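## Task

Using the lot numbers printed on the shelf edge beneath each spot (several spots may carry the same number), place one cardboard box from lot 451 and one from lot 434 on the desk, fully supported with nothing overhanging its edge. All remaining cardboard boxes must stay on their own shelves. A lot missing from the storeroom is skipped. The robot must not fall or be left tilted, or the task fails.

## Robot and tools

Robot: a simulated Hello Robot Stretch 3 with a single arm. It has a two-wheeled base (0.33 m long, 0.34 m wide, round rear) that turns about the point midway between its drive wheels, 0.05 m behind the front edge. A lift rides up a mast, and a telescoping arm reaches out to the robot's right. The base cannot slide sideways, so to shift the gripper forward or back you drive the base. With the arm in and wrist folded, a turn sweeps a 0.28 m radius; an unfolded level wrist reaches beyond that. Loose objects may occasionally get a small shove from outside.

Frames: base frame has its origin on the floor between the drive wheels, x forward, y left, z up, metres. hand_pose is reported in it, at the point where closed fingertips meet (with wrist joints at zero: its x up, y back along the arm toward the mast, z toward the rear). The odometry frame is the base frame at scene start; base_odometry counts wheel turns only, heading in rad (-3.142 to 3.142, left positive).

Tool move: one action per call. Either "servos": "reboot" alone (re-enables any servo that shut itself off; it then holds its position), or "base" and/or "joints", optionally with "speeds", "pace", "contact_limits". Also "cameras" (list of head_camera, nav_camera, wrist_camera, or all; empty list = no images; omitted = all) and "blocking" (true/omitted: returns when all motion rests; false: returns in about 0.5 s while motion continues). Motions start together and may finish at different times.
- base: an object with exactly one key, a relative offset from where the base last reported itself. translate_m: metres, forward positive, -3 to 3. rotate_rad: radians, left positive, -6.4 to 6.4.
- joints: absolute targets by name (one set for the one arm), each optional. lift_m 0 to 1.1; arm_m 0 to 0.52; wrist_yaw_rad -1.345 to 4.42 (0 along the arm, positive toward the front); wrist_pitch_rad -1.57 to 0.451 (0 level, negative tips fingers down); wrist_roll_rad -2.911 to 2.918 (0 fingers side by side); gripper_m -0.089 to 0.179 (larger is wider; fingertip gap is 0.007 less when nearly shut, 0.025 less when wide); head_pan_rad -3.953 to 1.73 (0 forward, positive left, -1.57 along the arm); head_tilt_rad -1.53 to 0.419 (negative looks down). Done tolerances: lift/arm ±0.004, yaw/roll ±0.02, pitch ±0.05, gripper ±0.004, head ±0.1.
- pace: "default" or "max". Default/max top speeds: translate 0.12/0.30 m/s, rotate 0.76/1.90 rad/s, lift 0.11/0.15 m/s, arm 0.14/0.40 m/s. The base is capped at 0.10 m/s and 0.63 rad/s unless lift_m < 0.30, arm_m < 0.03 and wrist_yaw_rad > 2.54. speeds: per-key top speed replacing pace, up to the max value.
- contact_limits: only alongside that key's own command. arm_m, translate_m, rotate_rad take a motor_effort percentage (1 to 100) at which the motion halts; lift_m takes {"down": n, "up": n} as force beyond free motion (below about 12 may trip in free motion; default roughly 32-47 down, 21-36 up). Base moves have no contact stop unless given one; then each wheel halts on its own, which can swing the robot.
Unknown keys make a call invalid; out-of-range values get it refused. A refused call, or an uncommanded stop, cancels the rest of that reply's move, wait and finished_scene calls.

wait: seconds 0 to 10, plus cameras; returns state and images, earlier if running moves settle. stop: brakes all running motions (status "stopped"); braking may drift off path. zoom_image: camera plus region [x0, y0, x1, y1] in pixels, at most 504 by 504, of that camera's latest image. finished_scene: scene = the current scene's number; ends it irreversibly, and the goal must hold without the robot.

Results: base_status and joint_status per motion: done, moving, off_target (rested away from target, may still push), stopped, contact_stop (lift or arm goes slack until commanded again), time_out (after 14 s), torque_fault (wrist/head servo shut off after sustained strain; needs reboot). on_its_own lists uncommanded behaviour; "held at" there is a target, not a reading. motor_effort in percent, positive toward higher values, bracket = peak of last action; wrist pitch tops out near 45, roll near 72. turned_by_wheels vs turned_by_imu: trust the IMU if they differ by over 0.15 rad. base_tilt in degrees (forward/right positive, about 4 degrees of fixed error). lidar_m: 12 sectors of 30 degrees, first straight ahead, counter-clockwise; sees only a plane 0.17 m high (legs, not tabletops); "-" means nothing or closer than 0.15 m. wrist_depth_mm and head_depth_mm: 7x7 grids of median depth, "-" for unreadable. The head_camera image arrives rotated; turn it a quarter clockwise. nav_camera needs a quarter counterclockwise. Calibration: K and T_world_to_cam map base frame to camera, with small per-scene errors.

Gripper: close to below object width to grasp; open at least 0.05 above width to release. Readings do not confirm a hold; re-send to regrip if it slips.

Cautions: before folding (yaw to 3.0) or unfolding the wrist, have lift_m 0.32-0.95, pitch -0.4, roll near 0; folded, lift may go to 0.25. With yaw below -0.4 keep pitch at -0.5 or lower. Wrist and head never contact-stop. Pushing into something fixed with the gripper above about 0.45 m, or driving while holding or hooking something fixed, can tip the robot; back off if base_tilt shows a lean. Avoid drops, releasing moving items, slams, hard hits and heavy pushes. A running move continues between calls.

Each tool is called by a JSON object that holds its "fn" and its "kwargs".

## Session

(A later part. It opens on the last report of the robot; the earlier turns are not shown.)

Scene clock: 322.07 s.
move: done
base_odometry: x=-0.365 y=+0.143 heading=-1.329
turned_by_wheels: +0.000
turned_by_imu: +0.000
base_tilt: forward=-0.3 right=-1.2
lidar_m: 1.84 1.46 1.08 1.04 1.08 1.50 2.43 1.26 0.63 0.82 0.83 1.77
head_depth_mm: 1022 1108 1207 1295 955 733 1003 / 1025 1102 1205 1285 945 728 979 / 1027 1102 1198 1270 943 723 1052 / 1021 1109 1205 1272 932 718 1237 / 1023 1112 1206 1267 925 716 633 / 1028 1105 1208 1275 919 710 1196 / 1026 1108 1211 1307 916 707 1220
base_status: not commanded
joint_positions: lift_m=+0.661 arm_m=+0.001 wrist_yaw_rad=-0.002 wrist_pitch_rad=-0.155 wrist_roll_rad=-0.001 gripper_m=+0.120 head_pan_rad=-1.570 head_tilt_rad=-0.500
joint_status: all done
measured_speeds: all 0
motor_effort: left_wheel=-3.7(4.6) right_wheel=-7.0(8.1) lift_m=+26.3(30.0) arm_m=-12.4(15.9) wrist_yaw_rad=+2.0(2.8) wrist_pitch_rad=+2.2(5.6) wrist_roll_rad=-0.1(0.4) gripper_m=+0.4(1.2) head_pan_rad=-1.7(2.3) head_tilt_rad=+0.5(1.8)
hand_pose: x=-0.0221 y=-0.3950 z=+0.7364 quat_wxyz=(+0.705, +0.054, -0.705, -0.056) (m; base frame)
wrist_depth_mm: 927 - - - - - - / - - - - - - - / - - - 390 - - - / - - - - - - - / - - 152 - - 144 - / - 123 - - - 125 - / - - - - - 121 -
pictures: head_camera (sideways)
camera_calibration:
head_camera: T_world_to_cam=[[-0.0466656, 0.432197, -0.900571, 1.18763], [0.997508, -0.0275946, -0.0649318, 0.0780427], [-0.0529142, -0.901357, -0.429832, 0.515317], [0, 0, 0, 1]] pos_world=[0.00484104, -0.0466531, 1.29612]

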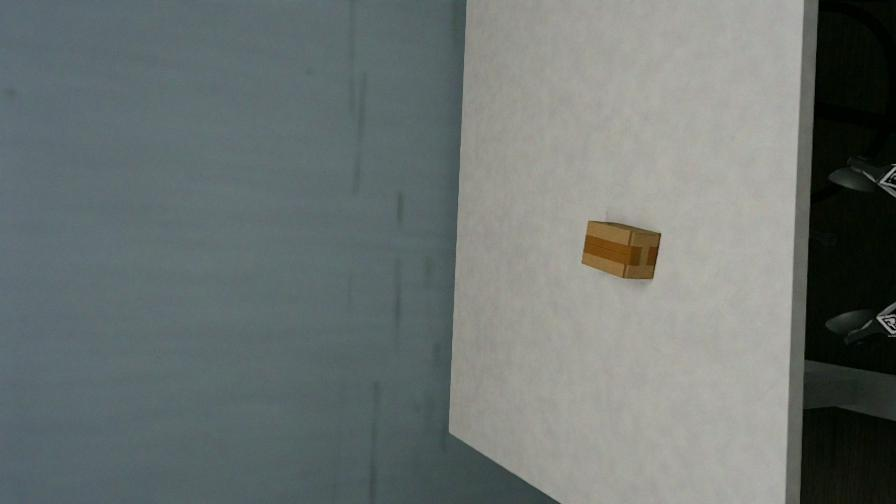

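{"fn": "move", "kwargs": {"joints": {"wrist_pitch_rad": -0.4, "gripper_m": 0.04, "lift_m": 0.7}, "cameras": []}}

{"fn": "move", "kwargs": {"base": {"rotate_rad": -0.22}, "joints": {"wrist_yaw_rad": 3.0}, "cameras": []}}

{"fn": "move", "kwargs": {"base": {"translate_m": -0.3}, "joints": {"lift_m": 0.28, "head_pan_rad": 1.57, "head_tilt_rad": -0.35}, "pace": "max", "cameras": []}}

{"fn": "move", "kwargs": {"base": {"translate_m": -1.45}, "pace": "max", "cameras": ["head_camera","nav_camera"]}}

Scene clock: 342.53 s.
move: done
base_odometry: x=-0.365 y=+0.143 heading=-1.329
turned_by_wheels: +0.000
turned_by_imu: +0.000
base_tilt: forward=-0.4 right=-1.2
lidar_m: 1.84 1.46 1.08 1.04 1.09 1.50 2.43 1.26 0.63 0.82 0.83 1.76
head_depth_mm: 1021 1109 1201 1288 954 732 1005 / 1018 1108 1208 1288 946 729 980 / 1025 1106 1206 1271 938 723 1213 / 1023 1109 1206 1266 935 718 1237 / 1022 1112 1203 1275 926 715 1231 / 1026 1107 1209 1277 917 711 1191 / 1026 1112 1214 1308 914 709 1232
base_status: not commanded
joint_positions: lift_m=+0.700 arm_m=+0.001 wrist_yaw_rad=-0.002 wrist_pitch_rad=-0.412 wrist_roll_rad=-0.001 gripper_m=+0.040 head_pan_rad=-1.570 head_tilt_rad=-0.500
joint_status: all done
measured_speeds: all 0
motor_effort: left_wheel=-3.8(4.1) right_wheel=-7.2(7.8) lift_m=+31.0(32.9) arm_m=-5.7(8.2) wrist_yaw_rad=+2.1(2.6) wrist_pitch_rad=+1.7(3.9) wrist_roll_rad=+0.2(0.4) gripper_m=+0.4(79.1) head_pan_rad=-2.2(2.6) head_tilt_rad=+0.1(0.9)
hand_pose: x=-0.0221 y=-0.3706 z=+0.7139 quat_wxyz=(+0.692, +0.144, -0.692, -0.146) (m; base frame)
wrist_depth_mm: 922 - - 362 - - - / - - - - - - - / - - - - - - - / - - - - - - - / - - - - - - - / - - 125 974 130 - - / 899 904 823 877 857 886 869
pictures: none
No camera images: "cameras" was empty.

Scene clock: 345.03 s.
move: done
base_odometry: x=-0.365 y=+0.143 heading=-1.549
turned_by_wheels: -0.220
turned_by_imu: -0.216
base_tilt: forward=-0.3 right=-1.2
lidar_m: 1.84 1.84 1.17 1.04 1.05 1.25 2.43 2.27 0.87 0.63 0.82 1.47
head_depth_mm: 1119 1217 1330 1385 956 736 1333 / 1094 1186 1308 1362 949 730 1287 / 1070 1160 1272 1341 942 721 1244 / 1049 1130 1244 1306 933 718 1238 / 1021 1107 1205 1269 925 714 1236 / 1002 1086 1179 1236 918 713 1194 / 983 1062 1147 1216 911 709 628
base_status: done
joint_positions: lift_m=+0.700 arm_m=+0.001 wrist_yaw_rad=+2.997 wrist_pitch_rad=-0.412 wrist_roll_rad=-0.001 gripper_m=+0.040 head_pan_rad=-1.570 head_tilt_rad=-0.500
joint_status: all done
measured_speeds: all 0
motor_effort: left_wheel=+7.9(11.4) right_wheel=-10.3(13.5) lift_m=+29.1(31.4) arm_m=-2.3(6.4) wrist_yaw_rad=+2.1(5.0) wrist_pitch_rad=+1.8(1.9) wrist_roll_rad=+0.3(0.5) gripper_m=+0.6(1.0) head_pan_rad=-2.5(2.8) head_tilt_rad=-0.3(0.9)
hand_pose: x=+0.0112 y=+0.0772 z=+0.7139 quat_wxyz=(+0.195, +0.700, +0.095, +0.680) (m; base frame)
wrist_depth_mm: 808 137 - - - - - / 902 148 - - - - - / - 162 - - - - - / - 186 - - - - - / - - 202 - - - - / - - 127 963 129 - - / 891 913 260 864 855 870 873
pictures: none
No camera images: "cameras" was empty.

Scene clock: 348.80 s.
move: done
base_odometry: x=-0.372 y=+0.443 heading=-1.549
turned_by_wheels: +0.000
turned_by_imu: +0.000
base_tilt: forward=-0.3 right=-1.1
lidar_m: 2.13 1.79 1.10 0.98 0.99 1.18 2.14 2.14 1.10 0.80 0.65 1.56
head_depth_mm: 904 963 1023 1090 1181 1274 1370 / 883 935 997 1066 1141 1229 1335 / 864 910 970 1040 1105 1190 1289 / 842 891 943 1008 1078 1158 1251 / 826 871 923 981 1048 1117 1205 / 809 852 904 958 1019 1090 1169 / 792 834 877 932 990 1059 1139
base_status: done
joint_positions: lift_m=+0.280 arm_m=+0.001 wrist_yaw_rad=+2.998 wrist_pitch_rad=-0.415 wrist_roll_rad=-0.001 gripper_m=+0.040 head_pan_rad=+1.571 head_tilt_rad=-0.350
joint_status: all done
measured_speeds: all 0
motor_effort: left_wheel=-0.9(8.6) right_wheel=-7.4(15.1) lift_m=+26.6(27.2) arm_m=+2.4(2.8) wrist_yaw_rad=+2.3(3.4) wrist_pitch_rad=+2.2(2.3) wrist_roll_rad=-0.1(0.4) gripper_m=+0.3(0.7) head_pan_rad=-3.0(4.4) head_tilt_rad=+5.2(8.2)
hand_pose: x=+0.0110 y=+0.0770 z=+0.2934 quat_wxyz=(+0.195, +0.700, +0.096, +0.680) (m; base frame)
wrist_depth_mm: - 137 - - - - - / - 148 - - - - - / 880 162 849 896 887 891 870 / 721 186 656 707 710 710 693 / 602 577 202 566 563 577 576 / 509 511 127 302 129 495 491 / 434 280 258 269 424 430 431
pictures: none
No camera images: "cameras" was empty.

Scene clock: 355.03 s.
move: done
base_odometry: x=-0.404 y=+1.893 heading=-1.548
turned_by_wheels: +0.000
turned_by_imu: -0.001
base_tilt: forward=-0.3 right=-1.1
lidar_m: 3.48 1.26 0.78 0.75 1.35 0.82 0.74 0.74 0.88 1.60 1.32 1.61
head_depth_mm: 627 665 707 760 820 883 962 / 620 649 692 739 791 853 925 / 760 771 786 801 817 854 917 / 1870 1960 2055 2183 1255 1286 1323 / 1842 1956 2064 2172 2317 1865 1464 / 1810 1896 2003 2126 2254 1854 1444 / 1751 1869 1964 2083 2206 1847 1449
base_status: done
joint_positions: lift_m=+0.280 arm_m=+0.001 wrist_yaw_rad=+2.998 wrist_pitch_rad=-0.415 wrist_roll_rad=-0.001 gripper_m=+0.040 head_pan_rad=+1.570 head_tilt_rad=-0.350
joint_status: not commanded
measured_speeds: all 0
motor_effort: left_wheel=+1.6(12.1) right_wheel=-9.7(16.6) lift_m=+24.2(31.1) arm_m=+9.9(10.4) wrist_yaw_rad=+2.0(2.9) wrist_pitch_rad=+2.1(2.4) wrist_roll_rad=+0.2(0.4) gripper_m=+0.2(0.9) head_pan_rad=-3.3(4.1) head_tilt_rad=+3.6(5.7)
hand_pose: x=+0.0110 y=+0.0770 z=+0.2934 quat_wxyz=(+0.195, +0.700, +0.096, +0.680) (m; base frame)
wrist_depth_mm: - 137 - - - - - / - 147 - - - - - / 918 161 865 865 850 876 875 / 737 185 659 708 706 706 692 / 605 566 202 570 570 578 578 / 514 506 127 300 129 492 495 / 437 281 258 268 425 429 429
pictures: head_camera (sideways), nav_camera (sideways)
camera_calibration:
head_camera: T_world_to_cam=[[0.0460121, -0.292717, -0.955091, 1.25821], [-0.997452, 0.0387241, -0.059921, 0.0837229], [0.0545249, 0.955415, -0.290189, 0.332967], [0, 0, 0, 1]] pos_world=[0.00746156, 0.0469358, 1.30335]
nav_camera: T_world_to_cam=[[-0.0167534, 0.317802, 0.948009, -1.1907], [0.999816, 0.0141433, 0.0129277, 0.0272205], [-0.00929952, 0.948052, -0.31798, 0.367092], [0, 0, 0, 1]] pos_world=[-0.04375, 0.0299982, 1.24517]

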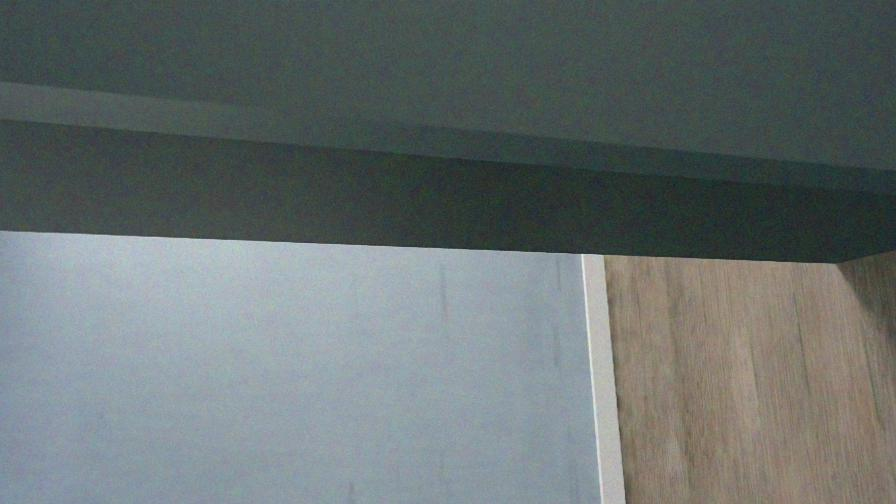

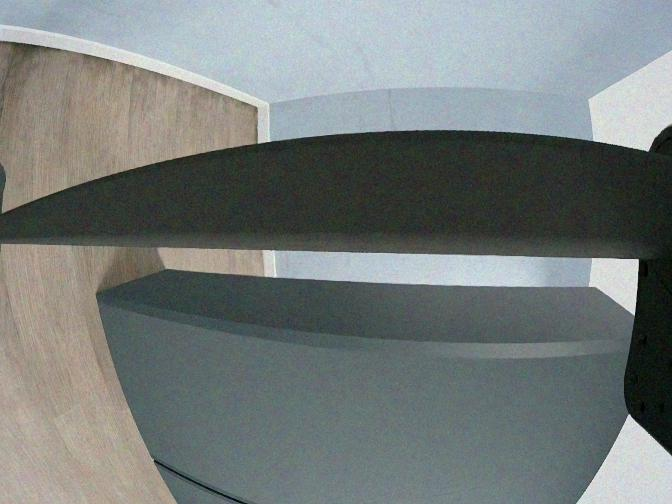

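{"fn": "move", "kwargs": {"base": {"translate_m": -0.24}, "pace": "max", "cameras": []}}

{"fn": "move", "kwargs": {"base": {"rotate_rad": 1.81}, "joints": {"head_pan_rad": 0.5}, "pace": "max", "cameras": ["nav_camera"]}}

Scene clock: 369.67 s.
move: done
base_odometry: x=-0.409 y=+2.133 heading=-1.548
turned_by_wheels: +0.000
turned_by_imu: +0.000
base_tilt: forward=-0.3 right=-1.1
lidar_m: 3.60 1.18 0.83 1.15 0.92 0.56 0.50 0.51 0.60 1.13 1.65 1.49
head_depth_mm: 866 875 884 891 906 913 933 / 1918 1999 1110 1116 1135 1149 1173 / 1877 2002 2108 2243 2368 1887 1421 / 1839 1954 2090 2203 2339 1894 1468 / 1803 1901 2022 2127 2248 1874 1456 / 1774 1860 1966 2077 2222 1859 1456 / 1728 1814 1916 2051 2147 1849 1447
base_status: done
joint_positions: lift_m=+0.280 arm_m=+0.001 wrist_yaw_rad=+2.998 wrist_pitch_rad=-0.415 wrist_roll_rad=-0.001 gripper_m=+0.040 head_pan_rad=+1.570 head_tilt_rad=-0.350
joint_status: not commanded
measured_speeds: all 0
motor_effort: left_wheel=-1.3(10.8) right_wheel=-6.4(16.4) lift_m=+30.7(31.0) arm_m=+12.0(12.9) wrist_yaw_rad=+1.6(2.7) wrist_pitch_rad=+2.3(2.4) wrist_roll_rad=+0.1(0.4) gripper_m=+0.1(0.8) head_pan_rad=-2.8(3.5) head_tilt_rad=+2.8(3.8)
hand_pose: x=+0.0110 y=+0.0770 z=+0.2934 quat_wxyz=(+0.195, +0.700, +0.096, +0.680) (m; base frame)
wrist_depth_mm: - 137 - - - 754 - / - 147 - - - - - / 879 162 850 898 877 842 860 / 727 186 649 711 707 702 699 / 607 579 202 574 567 579 577 / 509 510 127 301 129 494 497 / 433 282 256 270 424 434 433
pictures: none
No camera images: "cameras" was empty.

Scene clock: 371.93 s.
move: done
base_odometry: x=-0.409 y=+2.133 heading=+0.261
turned_by_wheels: +1.810
turned_by_imu: +1.773
base_tilt: forward=-0.3 right=-1.3
lidar_m: 1.87 0.70 0.52 0.50 0.52 0.72 1.64 1.50 1.97 2.41 0.90 0.82
head_depth_mm: 1755 1847 1943 2004 2134 1921 1477 / 1402 1553 1754 2012 2195 1892 1479 / 1078 1171 1282 1421 1568 1697 1479 / 881 936 1010 1086 1181 1288 1354 / 742 782 829 881 945 1010 1094 / 642 672 704 741 787 835 885 / 566 589 614 641 673 706 748
base_status: done
joint_positions: lift_m=+0.280 arm_m=+0.001 wrist_yaw_rad=+2.998 wrist_pitch_rad=-0.415 wrist_roll_rad=-0.001 gripper_m=+0.040 head_pan_rad=+0.496 head_tilt_rad=-0.350
joint_status: all done
measured_speeds: all 0
motor_effort: left_wheel=-6.2(15.1) right_wheel=+9.7(15.5) lift_m=+24.4(31.3) arm_m=-1.2(12.7) wrist_yaw_rad=+0.9(2.9) wrist_pitch_rad=+2.3(2.4) wrist_roll_rad=+0.1(0.3) gripper_m=+0.3(1.1) head_pan_rad=+3.8(4.7) head_tilt_rad=+2.3(3.7)
hand_pose: x=+0.0110 y=+0.0769 z=+0.2934 quat_wxyz=(+0.195, +0.700, +0.096, +0.680) (m; base frame)
wrist_depth_mm: 471 137 489 508 514 531 537 / 511 148 530 546 562 572 597 / 557 162 569 598 609 627 630 / 596 178 188 - 660 669 671 / 599 572 203 562 562 586 584 / 510 511 126 300 129 496 492 / 434 281 257 270 427 429 430
pictures: nav_camera (sideways)
camera_calibration:
nav_camera: T_world_to_cam=[[0.271438, 0.166097, 0.948015, -1.19245], [0.488668, -0.872374, 0.012928, 0.0303287], [0.829171, 0.459755, -0.317962, 0.362], [0, 0, 0, 1]] pos_world=[0.00869408, 0.0580882, 1.24517]

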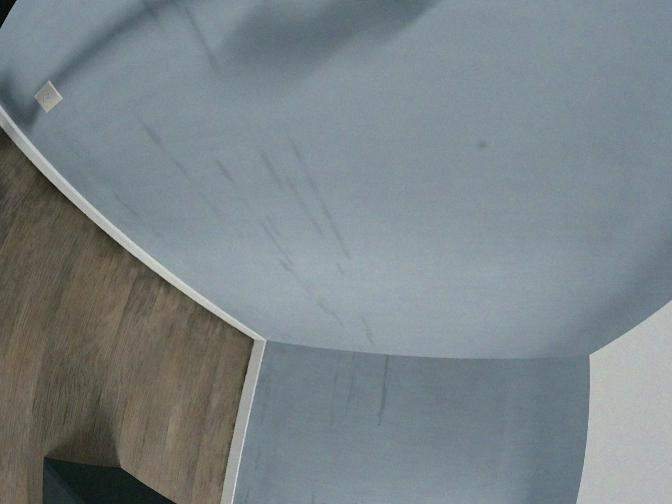

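{"fn": "move", "kwargs": {"base": {"translate_m": 1.52}, "joints": {"head_pan_rad": -1.8, "head_tilt_rad": -0.35}, "pace": "max", "cameras": ["nav_camera"]}}

{"fn": "move", "kwargs": {"base": {"rotate_rad": -1.6}, "joints": {"head_pan_rad": -0.9, "head_tilt_rad": -0.35}, "pace": "max", "cameras": ["head_camera","nav_camera"]}}

Scene clock: 392.23 s.
move: done
base_odometry: x=+1.059 y=+2.525 heading=+0.261
turned_by_wheels: +0.000
turned_by_imu: +0.001
base_tilt: forward=-0.3 right=-1.2
lidar_m: 0.60 0.62 0.50 0.48 0.50 0.69 2.00 0.75 0.68 2.23 0.84 0.62
head_depth_mm: 1320 945 1454 1059 803 1012 767 / 1290 1317 1448 1117 1505 1133 1279 / 1266 1312 1412 1473 1565 1595 1397 / 2057 2152 2243 2391 2114 1738 1468 / 3406 3669 - 3373 2570 1866 1472 / 3582 3752 - - 2599 1856 1466 / 3517 3657 3900 3870 2561 1847 1448
base_status: done
joint_positions: lift_m=+0.280 arm_m=+0.001 wrist_yaw_rad=+2.998 wrist_pitch_rad=-0.415 wrist_roll_rad=-0.001 gripper_m=+0.040 head_pan_rad=-1.800 head_tilt_rad=-0.350
joint_status: all done
measured_speeds: all 0
motor_effort: left_wheel=+2.6(9.3) right_wheel=+2.0(17.0) lift_m=+30.0(31.6) arm_m=-11.0(13.5) wrist_yaw_rad=+0.5(3.0) wrist_pitch_rad=+2.3(2.3) wrist_roll_rad=+0.2(0.5) gripper_m=+0.2(1.0) head_pan_rad=+3.7(4.3) head_tilt_rad=+0.7(6.2)
hand_pose: x=+0.0110 y=+0.0770 z=+0.2934 quat_wxyz=(+0.195, +0.700, +0.096, +0.680) (m; base frame)
wrist_depth_mm: 456 137 478 488 499 508 517 / 495 148 511 523 541 553 568 / 542 162 550 578 593 614 612 / 574 181 188 - - 646 660 / 577 558 202 566 564 583 579 / 517 508 127 301 129 492 494 / 433 278 257 270 422 432 430
pictures: nav_camera (sideways)
camera_calibration:
nav_camera: T_world_to_cam=[[-0.055573, -0.313261, 0.94804, -1.19047], [-0.9771, 0.21239, 0.0129038, 0.0393668], [-0.205397, -0.925612, -0.31789, 0.368238], [0, 0, 0, 1]] pos_world=[0.047942, -0.0404443, 1.24517]

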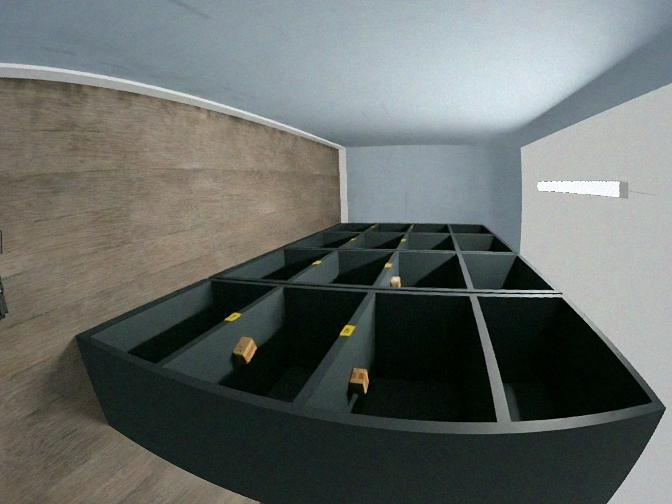

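Scene clock: 394.37 s.
move: done
base_odometry: x=+1.059 y=+2.525 heading=-1.338
turned_by_wheels: -1.600
turned_by_imu: -1.569
base_tilt: forward=-0.2 right=-1.2
lidar_m: 2.28 0.85 0.62 0.60 0.62 0.50 0.48 0.50 0.69 1.91 0.75 0.68
head_depth_mm: 2816 2889 3028 3051 2706 1921 1491 / 2999 3086 3243 3373 2634 1905 1488 / 810 867 941 3029 2513 1822 1477 / 707 750 805 862 928 1004 1102 / 627 659 699 747 798 855 917 / 564 589 621 658 701 751 812 / 585 753 1405 944 1371 1102 955
base_status: done
joint_positions: lift_m=+0.280 arm_m=+0.001 wrist_yaw_rad=+2.998 wrist_pitch_rad=-0.415 wrist_roll_rad=-0.001 gripper_m=+0.040 head_pan_rad=-0.895 head_tilt_rad=-0.350
joint_status: all done
measured_speeds: all 0
motor_effort: left_wheel=+4.5(14.9) right_wheel=-8.2(14.4) lift_m=+29.6(30.7) arm_m=-12.8(13.4) wrist_yaw_rad=+1.4(3.0) wrist_pitch_rad=+2.3(2.3) wrist_roll_rad=+0.1(0.4) gripper_m=+0.3(1.0) head_pan_rad=-2.9(5.5) head_tilt_rad=+0.1(4.7)
hand_pose: x=+0.0110 y=+0.0770 z=+0.2934 quat_wxyz=(+0.195, +0.700, +0.096, +0.680) (m; base frame)
wrist_depth_mm: - 137 - - - - - / - 148 - - - - - / 637 161 170 - - - - / 675 182 191 685 706 704 698 / 601 579 201 567 566 580 577 / 510 509 127 298 129 497 500 / 433 280 257 270 422 434 431
pictures: head_camera (sideways), nav_camera (sideways)
camera_calibration:
head_camera: T_world_to_cam=[[-0.219106, 0.199484, -0.955091, 1.25984], [0.802094, 0.594186, -0.0599034, 0.0726664], [0.555552, -0.779198, -0.290194, 0.329876], [0, 0, 0, 1]] pos_world=[0.0344911, -0.0374571, 1.30335]
nav_camera: T_world_to_cam=[[0.212006, -0.237346, 0.948009, -1.19209], [-0.770831, -0.636909, 0.0129251, 0.0380308], [0.600727, -0.733495, -0.317982, 0.363385], [0, 0, 0, 1]] pos_world=[0.0637498, 0.00782591, 1.24517]

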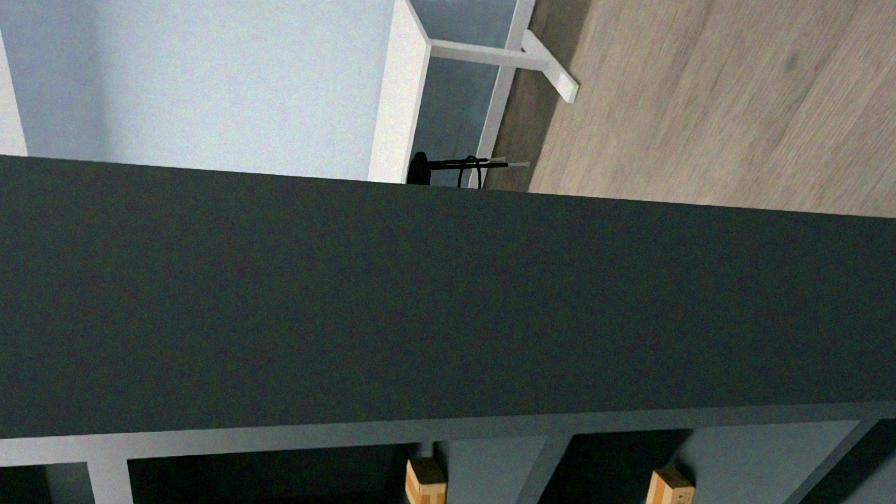

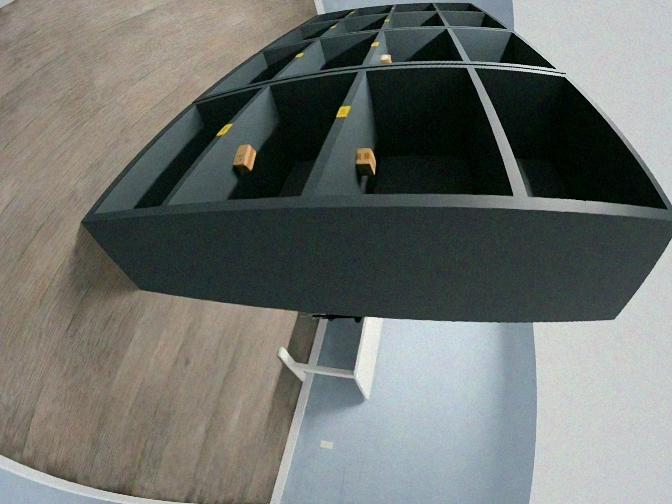

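{"fn": "move", "kwargs": {"base": {"translate_m": 0.6}, "joints": {"head_pan_rad": -1.0, "head_tilt_rad": -0.35}, "pace": "max", "cameras": ["head_camera","nav_camera"]}}

{"fn": "zoom_image", "kwargs": {"camera": "nav_camera", "region": [180, 0, 500, 280]}}

Scene clock: 410.00 s.
move: done
base_odometry: x=+1.197 y=+1.941 heading=-1.338
turned_by_wheels: +0.000
turned_by_imu: +0.000
base_tilt: forward=-0.4 right=-1.2
lidar_m: 1.79 0.84 0.62 0.59 0.62 0.85 1.08 1.12 1.54 0.41 0.90 0.91
head_depth_mm: 348 751 787 824 664 470 858 / 353 787 839 869 657 467 885 / 378 841 888 925 651 506 876 / 401 894 958 981 644 995 872 / 454 954 1031 1045 639 1072 842 / 521 978 1061 1044 636 1112 863 / 541 886 941 947 709 1055 861
base_status: done
joint_positions: lift_m=+0.280 arm_m=+0.001 wrist_yaw_rad=+2.998 wrist_pitch_rad=-0.415 wrist_roll_rad=-0.001 gripper_m=+0.040 head_pan_rad=-1.003 head_tilt_rad=-0.350
joint_status: all done
measured_speeds: all 0
motor_effort: left_wheel=+2.9(12.9) right_wheel=+2.4(14.4) lift_m=+28.2(30.1) arm_m=-9.4(11.3) wrist_yaw_rad=+1.8(3.0) wrist_pitch_rad=+2.2(2.3) wrist_roll_rad=+0.1(0.4) gripper_m=+0.4(0.9) head_pan_rad=+3.4(4.5) head_tilt_rad=-0.8(1.6)
hand_pose: x=+0.0110 y=+0.0770 z=+0.2934 quat_wxyz=(+0.195, +0.700, +0.096, +0.680) (m; base frame)
wrist_depth_mm: 534 137 - - - - - / - 148 - - - - - / - 161 170 - - - - / 699 182 191 688 708 700 687 / 606 578 202 570 567 582 582 / 506 507 127 301 129 490 491 / 432 280 258 269 426 435 431
pictures: head_camera (sideways), nav_camera (sideways)
camera_calibration:
head_camera: T_world_to_cam=[[-0.196501, 0.221798, -0.955088, 1.2597], [0.861074, 0.504939, -0.0598976, 0.0723665], [0.468976, -0.834172, -0.290206, 0.330423], [0, 0, 0, 1]] pos_world=[0.0302587, -0.04031, 1.30335]
nav_camera: T_world_to_cam=[[0.18536, -0.258672, 0.948014, -1.19191], [-0.834602, -0.550701, 0.012923, 0.0384287], [0.51873, -0.79361, -0.317966, 0.363934], [0, 0, 0, 1]] pos_world=[0.0642215, 0.0016717, 1.24517]

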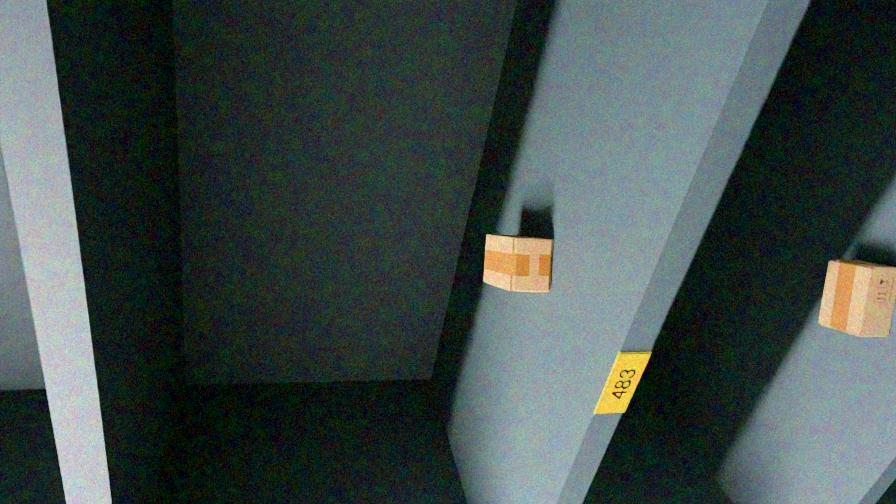

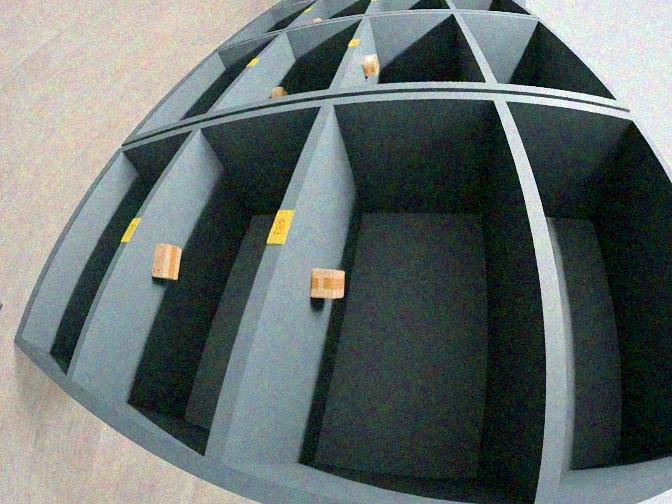

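Scaled by 1.575 from the camera's 672x504 image, which has a finer 792x594 frame.

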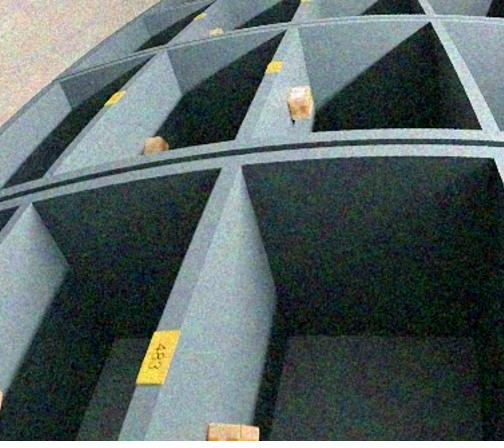

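{"fn": "zoom_image", "kwargs": {"camera": "nav_camera", "region": [90, 190, 190, 290]}}

{"fn": "move", "kwargs": {"base": {"translate_m": 0.5}, "joints": {"head_pan_rad": -1.0, "head_tilt_rad": -0.45}, "pace": "max", "cameras": ["head_camera","nav_camera"]}}

{"fn": "zoom_image", "kwargs": {"camera": "nav_camera", "region": [80, 120, 380, 420]}}

Scaled by 5.040 from the camera's 672x504 image, which has a finer 792x594 frame.

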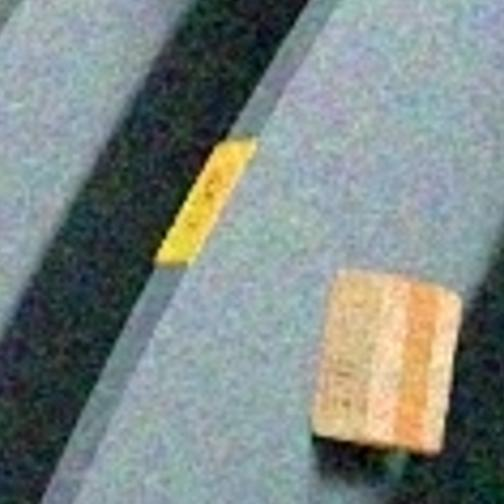

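Scene clock: 419.97 s.
move: done
base_odometry: x=+1.312 y=+1.455 heading=-1.338
turned_by_wheels: +0.000
turned_by_imu: +0.001
base_tilt: forward=-0.1 right=-1.2
lidar_m: 2.22 0.84 0.62 0.59 0.62 0.84 1.57 0.66 0.74 0.86 0.52 1.23
head_depth_mm: 580 752 799 816 553 463 814 / 592 743 823 821 547 939 807 / 526 592 658 713 544 939 806 / 450 492 537 594 568 747 779 / 414 447 485 528 576 642 720 / 446 480 525 576 634 921 840 / 679 1133 1204 773 1233 980 1220
base_status: done
joint_positions: lift_m=+0.280 arm_m=+0.001 wrist_yaw_rad=+2.998 wrist_pitch_rad=-0.415 wrist_roll_rad=-0.001 gripper_m=+0.040 head_pan_rad=-1.000 head_tilt_rad=-0.451
joint_status: all done
measured_speeds: all 0
motor_effort: left_wheel=+4.9(12.1) right_wheel=+2.3(14.6) lift_m=+27.3(28.4) arm_m=-5.7(7.7) wrist_yaw_rad=+1.7(2.8) wrist_pitch_rad=+2.2(2.4) wrist_roll_rad=+0.3(0.4) gripper_m=+0.1(0.8) head_pan_rad=+3.1(4.2) head_tilt_rad=-2.8(5.0)
hand_pose: x=+0.0110 y=+0.0770 z=+0.2934 quat_wxyz=(+0.195, +0.700, +0.096, +0.680) (m; base frame)
wrist_depth_mm: 532 137 - - - - - / - 148 - - - - - / - 161 170 - - - - / 679 182 191 693 700 721 693 / 602 582 203 567 561 582 573 / 516 505 126 300 129 496 495 / 435 281 258 269 423 436 429
pictures: head_camera (sideways), nav_camera (sideways)
camera_calibration:
head_camera: T_world_to_cam=[[-0.248184, 0.300807, -0.920826, 1.2153], [0.856406, 0.51239, -0.0634377, 0.0769667], [0.45274, -0.804345, -0.38478, 0.453569], [0, 0, 0, 1]] pos_world=[0.0303531, -0.0401813, 1.29848]
nav_camera: T_world_to_cam=[[0.236691, -0.336994, 0.91127, -1.14429], [-0.832503, -0.553903, 0.0113951, 0.0404141], [0.500915, -0.761332, -0.411652, 0.485897], [0, 0, 0, 1]] pos_world=[0.0610948, 0.00669574, 1.24232]

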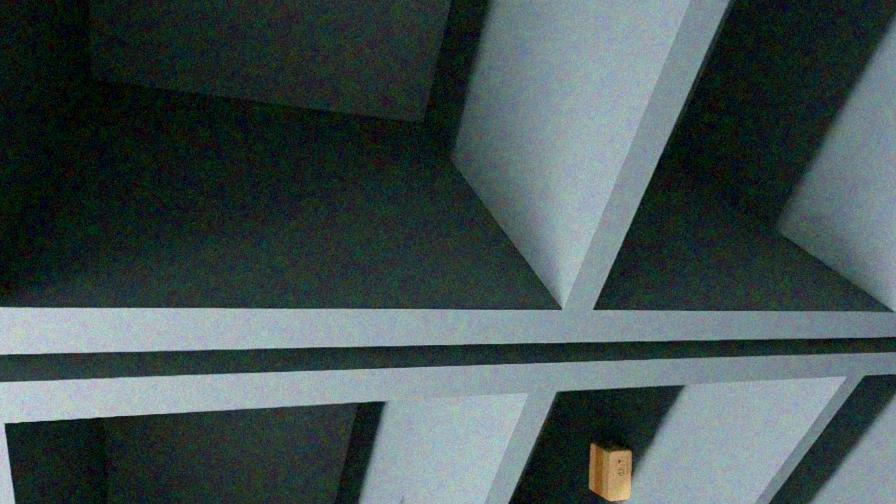

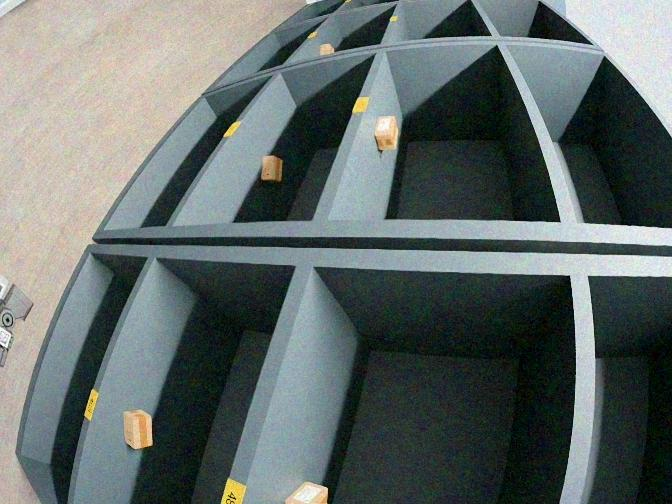

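Scaled by 1.680 from the camera's 672x504 image, which has a finer 792x594 frame.

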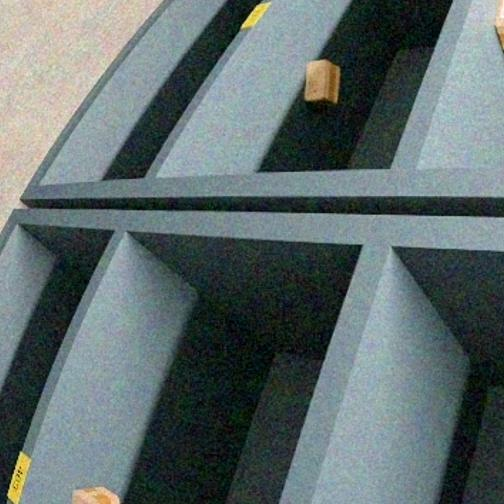

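{"fn": "zoom_image", "kwargs": {"camera": "nav_camera", "region": [70, 375, 120, 425]}}

{"fn": "zoom_image", "kwargs": {"camera": "nav_camera", "region": [210, 80, 390, 200]}}

{"fn": "move", "kwargs": {"base": {"translate_m": 0.5}, "joints": {"head_pan_rad": -1.2, "head_tilt_rad": -0.6}, "pace": "max", "cameras": ["head_camera","nav_camera"]}}

{"fn": "zoom_image", "kwargs": {"camera": "nav_camera", "region": [80, 120, 380, 420]}}

Scaled by 10.080 from the camera's 672x504 image, which has a finer 792x594 frame.

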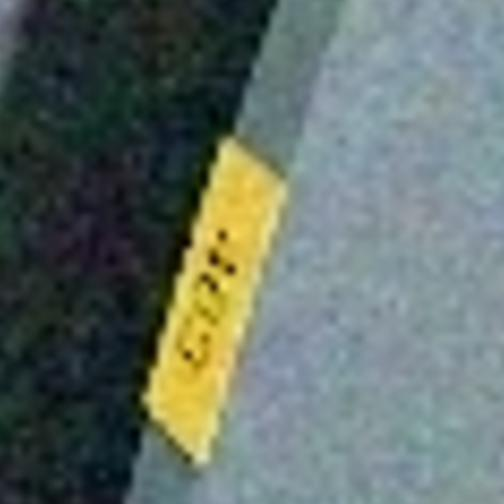

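Scaled by 2.800 from the camera's 672x504 image, which has a finer 792x594 frame.

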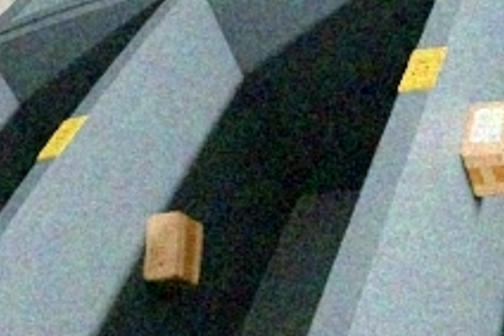

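Scene clock: 431.60 s.
move: done
base_odometry: x=+1.428 y=+0.968 heading=-1.338
turned_by_wheels: +0.000
turned_by_imu: +0.000
base_tilt: forward=-0.3 right=-1.2
lidar_m: 1.74 0.83 0.61 0.59 0.61 0.84 2.07 1.10 0.43 0.42 0.91 0.86
head_depth_mm: 681 736 795 600 480 795 625 / 703 764 817 596 498 881 730 / 727 798 838 589 990 874 748 / 756 828 873 584 1011 871 778 / 785 863 866 577 1043 865 1101 / 818 903 852 599 1072 859 1119 / 854 951 842 623 1060 878 1139
base_status: done
joint_positions: lift_m=+0.280 arm_m=+0.001 wrist_yaw_rad=+2.998 wrist_pitch_rad=-0.415 wrist_roll_rad=-0.001 gripper_m=+0.040 head_pan_rad=-1.200 head_tilt_rad=-0.602
joint_status: all done
measured_speeds: all 0
motor_effort: left_wheel=+1.5(16.0) right_wheel=+6.8(10.6) lift_m=+26.7(27.3) arm_m=-2.2(4.5) wrist_yaw_rad=+0.4(2.6) wrist_pitch_rad=+2.2(2.4) wrist_roll_rad=+0.2(0.5) gripper_m=+0.7(1.1) head_pan_rad=-3.3(4.7) head_tilt_rad=-0.6(6.2)
hand_pose: x=+0.0110 y=+0.0770 z=+0.2934 quat_wxyz=(+0.195, +0.700, +0.096, +0.680) (m; base frame)
wrist_depth_mm: 532 137 - - - - - / - 148 - - - - - / - 161 170 - - - - / 671 182 191 685 701 703 687 / 598 575 203 570 572 572 576 / 518 508 127 300 129 496 493 / 434 281 258 269 421 436 435
pictures: head_camera (sideways), nav_camera (sideways)
camera_calibration:
head_camera: T_world_to_cam=[[-0.232279, 0.469799, -0.851666, 1.12498], [0.937568, 0.341189, -0.0674998, 0.0817325], [0.258868, -0.814174, -0.51972, 0.630306], [0, 0, 0, 1]] pos_world=[0.0215142, -0.0432231, 1.29121]
nav_camera: T_world_to_cam=[[0.21325, -0.501361, 0.838547, -1.04925], [-0.925404, -0.378879, 0.00881031, 0.0443782], [0.313291, -0.777874, -0.544757, 0.660277], [0, 0, 0, 1]] pos_world=[0.0579612, 0.00437561, 1.23914]

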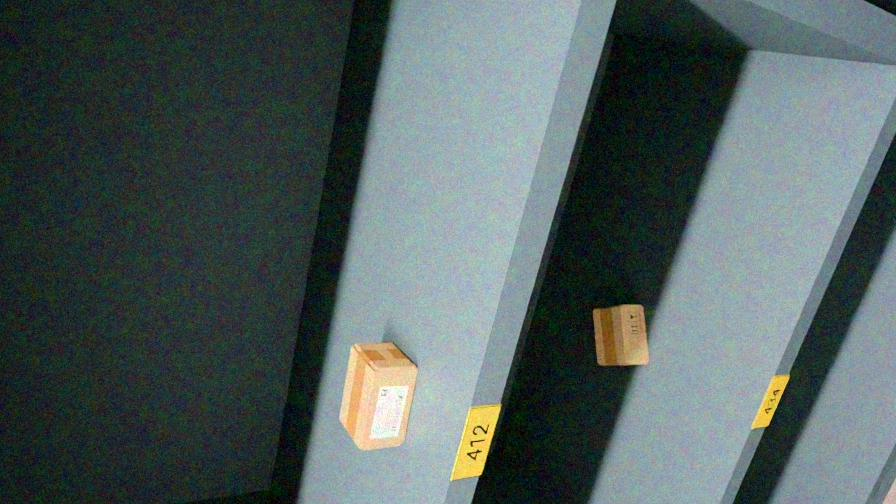

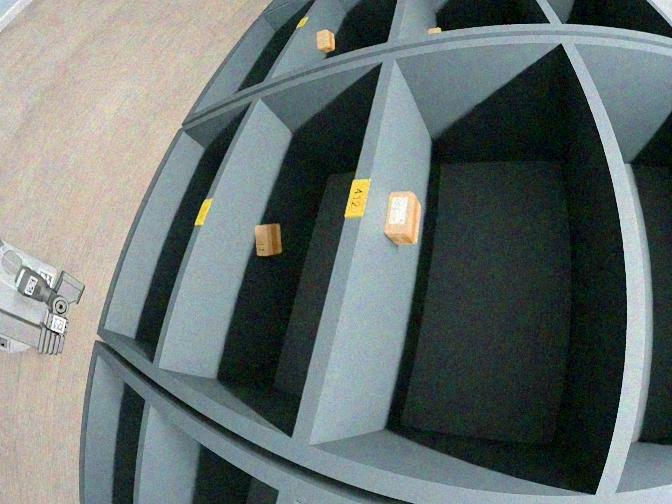

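Scaled by 1.680 from the camera's 672x504 image, which has a finer 792x594 frame.

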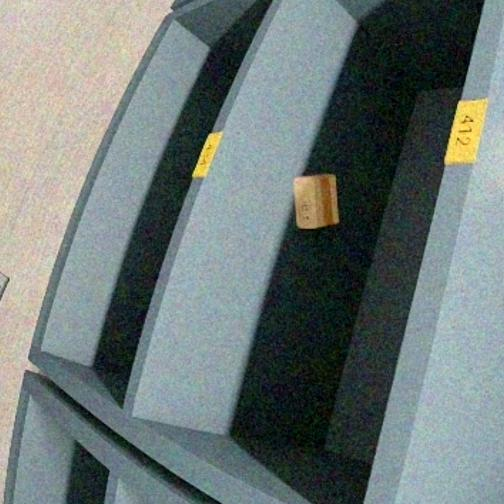

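{"fn": "move", "kwargs": {"base": {"translate_m": 0.345}, "joints": {"lift_m": 0.55, "head_pan_rad": -1.57, "head_tilt_rad": -0.8}, "pace": "max", "cameras": ["head_camera"]}}

{"fn": "move", "kwargs": {"joints": {"wrist_yaw_rad": 0}, "cameras": []}}

{"fn": "move", "kwargs": {"joints": {"wrist_pitch_rad": -0.14, "gripper_m": 0.16}, "cameras": ["head_camera","wrist_camera"]}}

Scene clock: 450.97 s.
move: done
base_odometry: x=+1.507 y=+0.633 heading=-1.338
turned_by_wheels: +0.000
turned_by_imu: +0.000
base_tilt: forward=-0.3 right=-1.3
lidar_m: 2.24 0.83 0.61 0.59 0.61 0.84 2.37 0.60 0.60 0.87 0.59 0.59
head_depth_mm: 718 772 579 1017 921 980 1111 / 718 771 572 1021 910 1159 1112 / 716 769 567 1016 906 1156 1113 / 720 770 524 1007 899 1147 1110 / 719 773 527 1026 894 1146 1096 / 718 759 548 1026 890 1136 1096 / 723 749 544 1014 881 1134 1096
base_status: done
joint_positions: lift_m=+0.550 arm_m=+0.001 wrist_yaw_rad=+2.998 wrist_pitch_rad=-0.415 wrist_roll_rad=-0.001 gripper_m=+0.040 head_pan_rad=-1.570 head_tilt_rad=-0.800
joint_status: all done
measured_speeds: all 0
motor_effort: left_wheel=+0.7(11.1) right_wheel=+6.4(13.5) lift_m=+24.7(35.0) arm_m=+1.5(2.0) wrist_yaw_rad=+1.2(3.0) wrist_pitch_rad=+2.2(2.4) wrist_roll_rad=+0.0(0.5) gripper_m=+0.8(0.9) head_pan_rad=+3.4(4.5) head_tilt_rad=-6.0(7.5)
hand_pose: x=+0.0110 y=+0.0769 z=+0.5634 quat_wxyz=(+0.195, +0.700, +0.096, +0.680) (m; base frame)
wrist_depth_mm: 528 137 - - - - - / - 148 - - - - - / - 161 171 - - - - / - 179 187 - - - - / - - 201 - 154 901 913 / 811 811 126 801 129 832 819 / 732 749 261 717 701 717 716
pictures: head_camera (sideways)
camera_calibration:
head_camera: T_world_to_cam=[[-0.0467297, 0.679188, -0.732475, 0.968504], [0.997489, -0.00733551, -0.0704387, 0.0851761], [-0.0532142, -0.733928, -0.67714, 0.837076], [0, 0, 0, 1]] pos_world=[0.00483999, -0.0428188, 1.28222]

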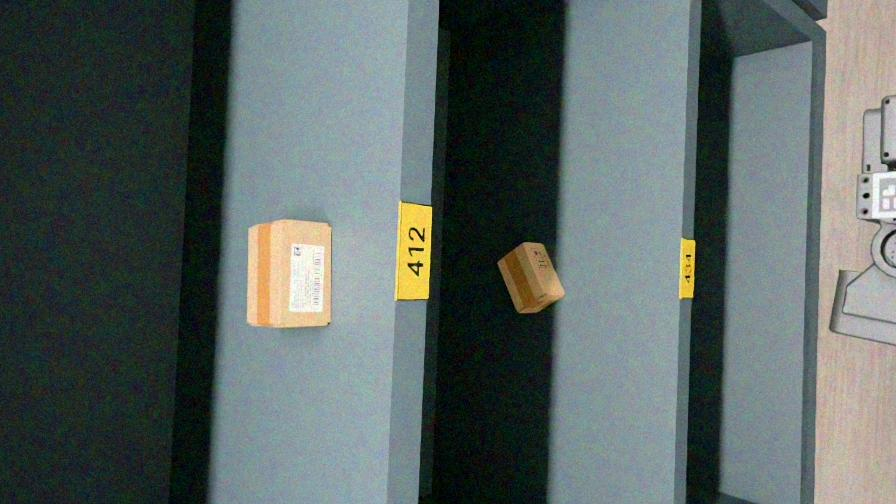

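Scene clock: 453.47 s.
move: done
base_odometry: x=+1.507 y=+0.633 heading=-1.338
turned_by_wheels: +0.000
turned_by_imu: +0.000
base_tilt: forward=-0.3 right=-1.2
lidar_m: 2.23 0.84 0.61 0.59 0.61 0.84 2.36 0.60 0.60 0.87 0.59 0.60
head_depth_mm: 716 773 577 1015 925 978 1104 / 716 766 573 1021 912 1163 1116 / 716 771 565 1011 907 1155 1116 / 716 772 525 1009 899 802 532 / 720 772 527 1031 893 1140 1105 / 721 764 548 1025 891 1139 1099 / 723 753 543 1014 885 1130 1092
base_status: not commanded
joint_positions: lift_m=+0.550 arm_m=+0.001 wrist_yaw_rad=+0.003 wrist_pitch_rad=-0.415 wrist_roll_rad=-0.001 gripper_m=+0.040 head_pan_rad=-1.570 head_tilt_rad=-0.800
joint_status: all done
measured_speeds: all 0
motor_effort: left_wheel=+1.0(1.6) right_wheel=+6.0(7.0) lift_m=+31.2(31.9) arm_m=+3.0(3.4) wrist_yaw_rad=-3.2(6.7) wrist_pitch_rad=+2.3(2.4) wrist_roll_rad=+0.0(0.5) gripper_m=+0.0(0.9) head_pan_rad=+3.5(4.1) head_tilt_rad=-6.2(6.8)
hand_pose: x=-0.0208 y=-0.3703 z=+0.5634 quat_wxyz=(+0.693, +0.147, -0.691, -0.145) (m; base frame)
wrist_depth_mm: 487 - - - - - 550 / 467 465 457 371 448 441 436 / 343 339 335 334 332 325 323 / 267 267 264 261 261 257 256 / 241 238 229 227 222 225 221 / 492 - 125 - 127 - - / 495 - 110 - - - -
pictures: none
No camera images: "cameras" was empty.

Scene clock: 455.20 s.
move: done
base_odometry: x=+1.507 y=+0.633 heading=-1.338
turned_by_wheels: +0.000
turned_by_imu: +0.000
base_tilt: forward=-0.4 right=-1.1
lidar_m: 2.24 0.83 0.61 0.59 0.61 0.84 2.36 0.60 0.60 0.87 0.59 0.60
head_depth_mm: 718 772 578 1020 918 982 1103 / 717 773 571 1020 913 1158 1115 / 717 769 565 1013 907 1144 1114 / 718 771 526 1005 901 819 518 / 719 774 526 1033 896 813 1100 / 721 761 550 1020 891 1141 1093 / 721 751 544 1014 885 1131 1095
base_status: not commanded
joint_positions: lift_m=+0.550 arm_m=+0.001 wrist_yaw_rad=+0.003 wrist_pitch_rad=-0.163 wrist_roll_rad=-0.001 gripper_m=+0.160 head_pan_rad=-1.570 head_tilt_rad=-0.800
joint_status: all done
measured_speeds: all 0
motor_effort: left_wheel=+1.1(1.6) right_wheel=+6.4(6.8) lift_m=+28.9(31.5) arm_m=+3.4(4.4) wrist_yaw_rad=-3.2(4.7) wrist_pitch_rad=+3.8(5.1) wrist_roll_rad=+0.2(0.4) gripper_m=+0.6(82.3) head_pan_rad=+2.9(4.0) head_tilt_rad=-5.6(6.7)
hand_pose: x=-0.0207 y=-0.3945 z=+0.6234 quat_wxyz=(+0.705, +0.059, -0.704, -0.057) (m; base frame)
wrist_depth_mm: 488 - - - - - 546 / 487 - - - - - 568 / 488 - - - - - 601 / 467 466 467 396 496 499 474 / 362 342 362 360 358 340 355 / 283 127 280 282 281 137 268 / 115 231 231 230 231 222 112
pictures: head_camera (sideways), wrist_camera
camera_calibration:
head_camera: T_world_to_cam=[[-0.0467972, 0.679185, -0.732474, 0.968503], [0.997491, -0.00721561, -0.0704196, 0.0851567], [-0.0531131, -0.733932, -0.677143, 0.837079], [0, 0, 0, 1]] pos_world=[0.00484007, -0.0428187, 1.28222]
wrist_camera: T_world_to_cam=[[-0.998854, -0.0455053, -0.0148067, -0.0227149], [-0.0024054, 0.356769, -0.93419, 0.755594], [0.0477932, -0.933084, -0.356469, 0.0213079], [0, 0, 0, 1]] pos_world=[-0.0218897, -0.250724, 0.713128]

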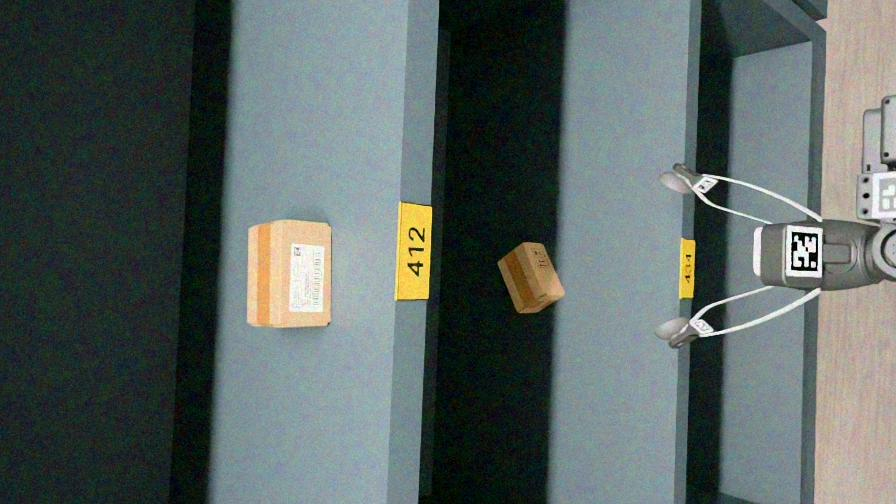

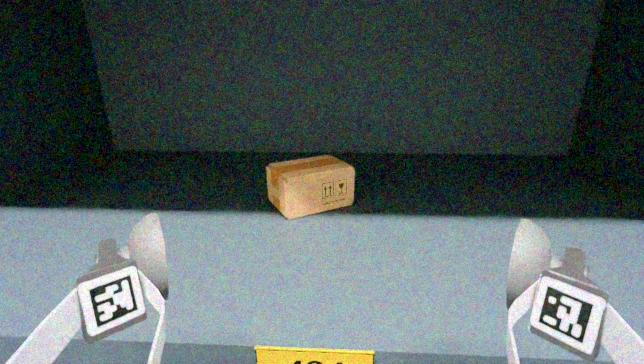

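{"fn": "zoom_image", "kwargs": {"camera": "head_camera", "region": [480, 230, 580, 330]}}

{"fn": "zoom_image", "kwargs": {"camera": "wrist_camera", "region": [250, 140, 370, 230]}}

Scaled by 5.040 from the camera's 896x504 image, which has a finer 1280x720 frame.

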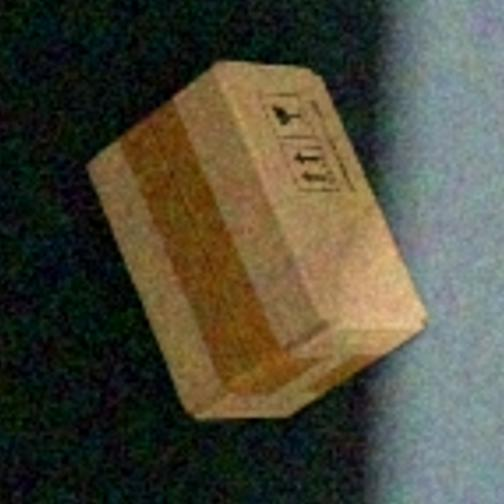

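Scaled by 4.200.

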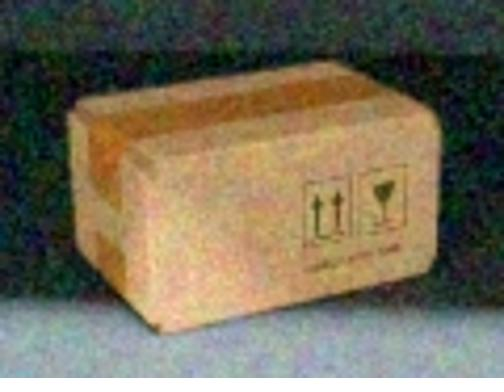

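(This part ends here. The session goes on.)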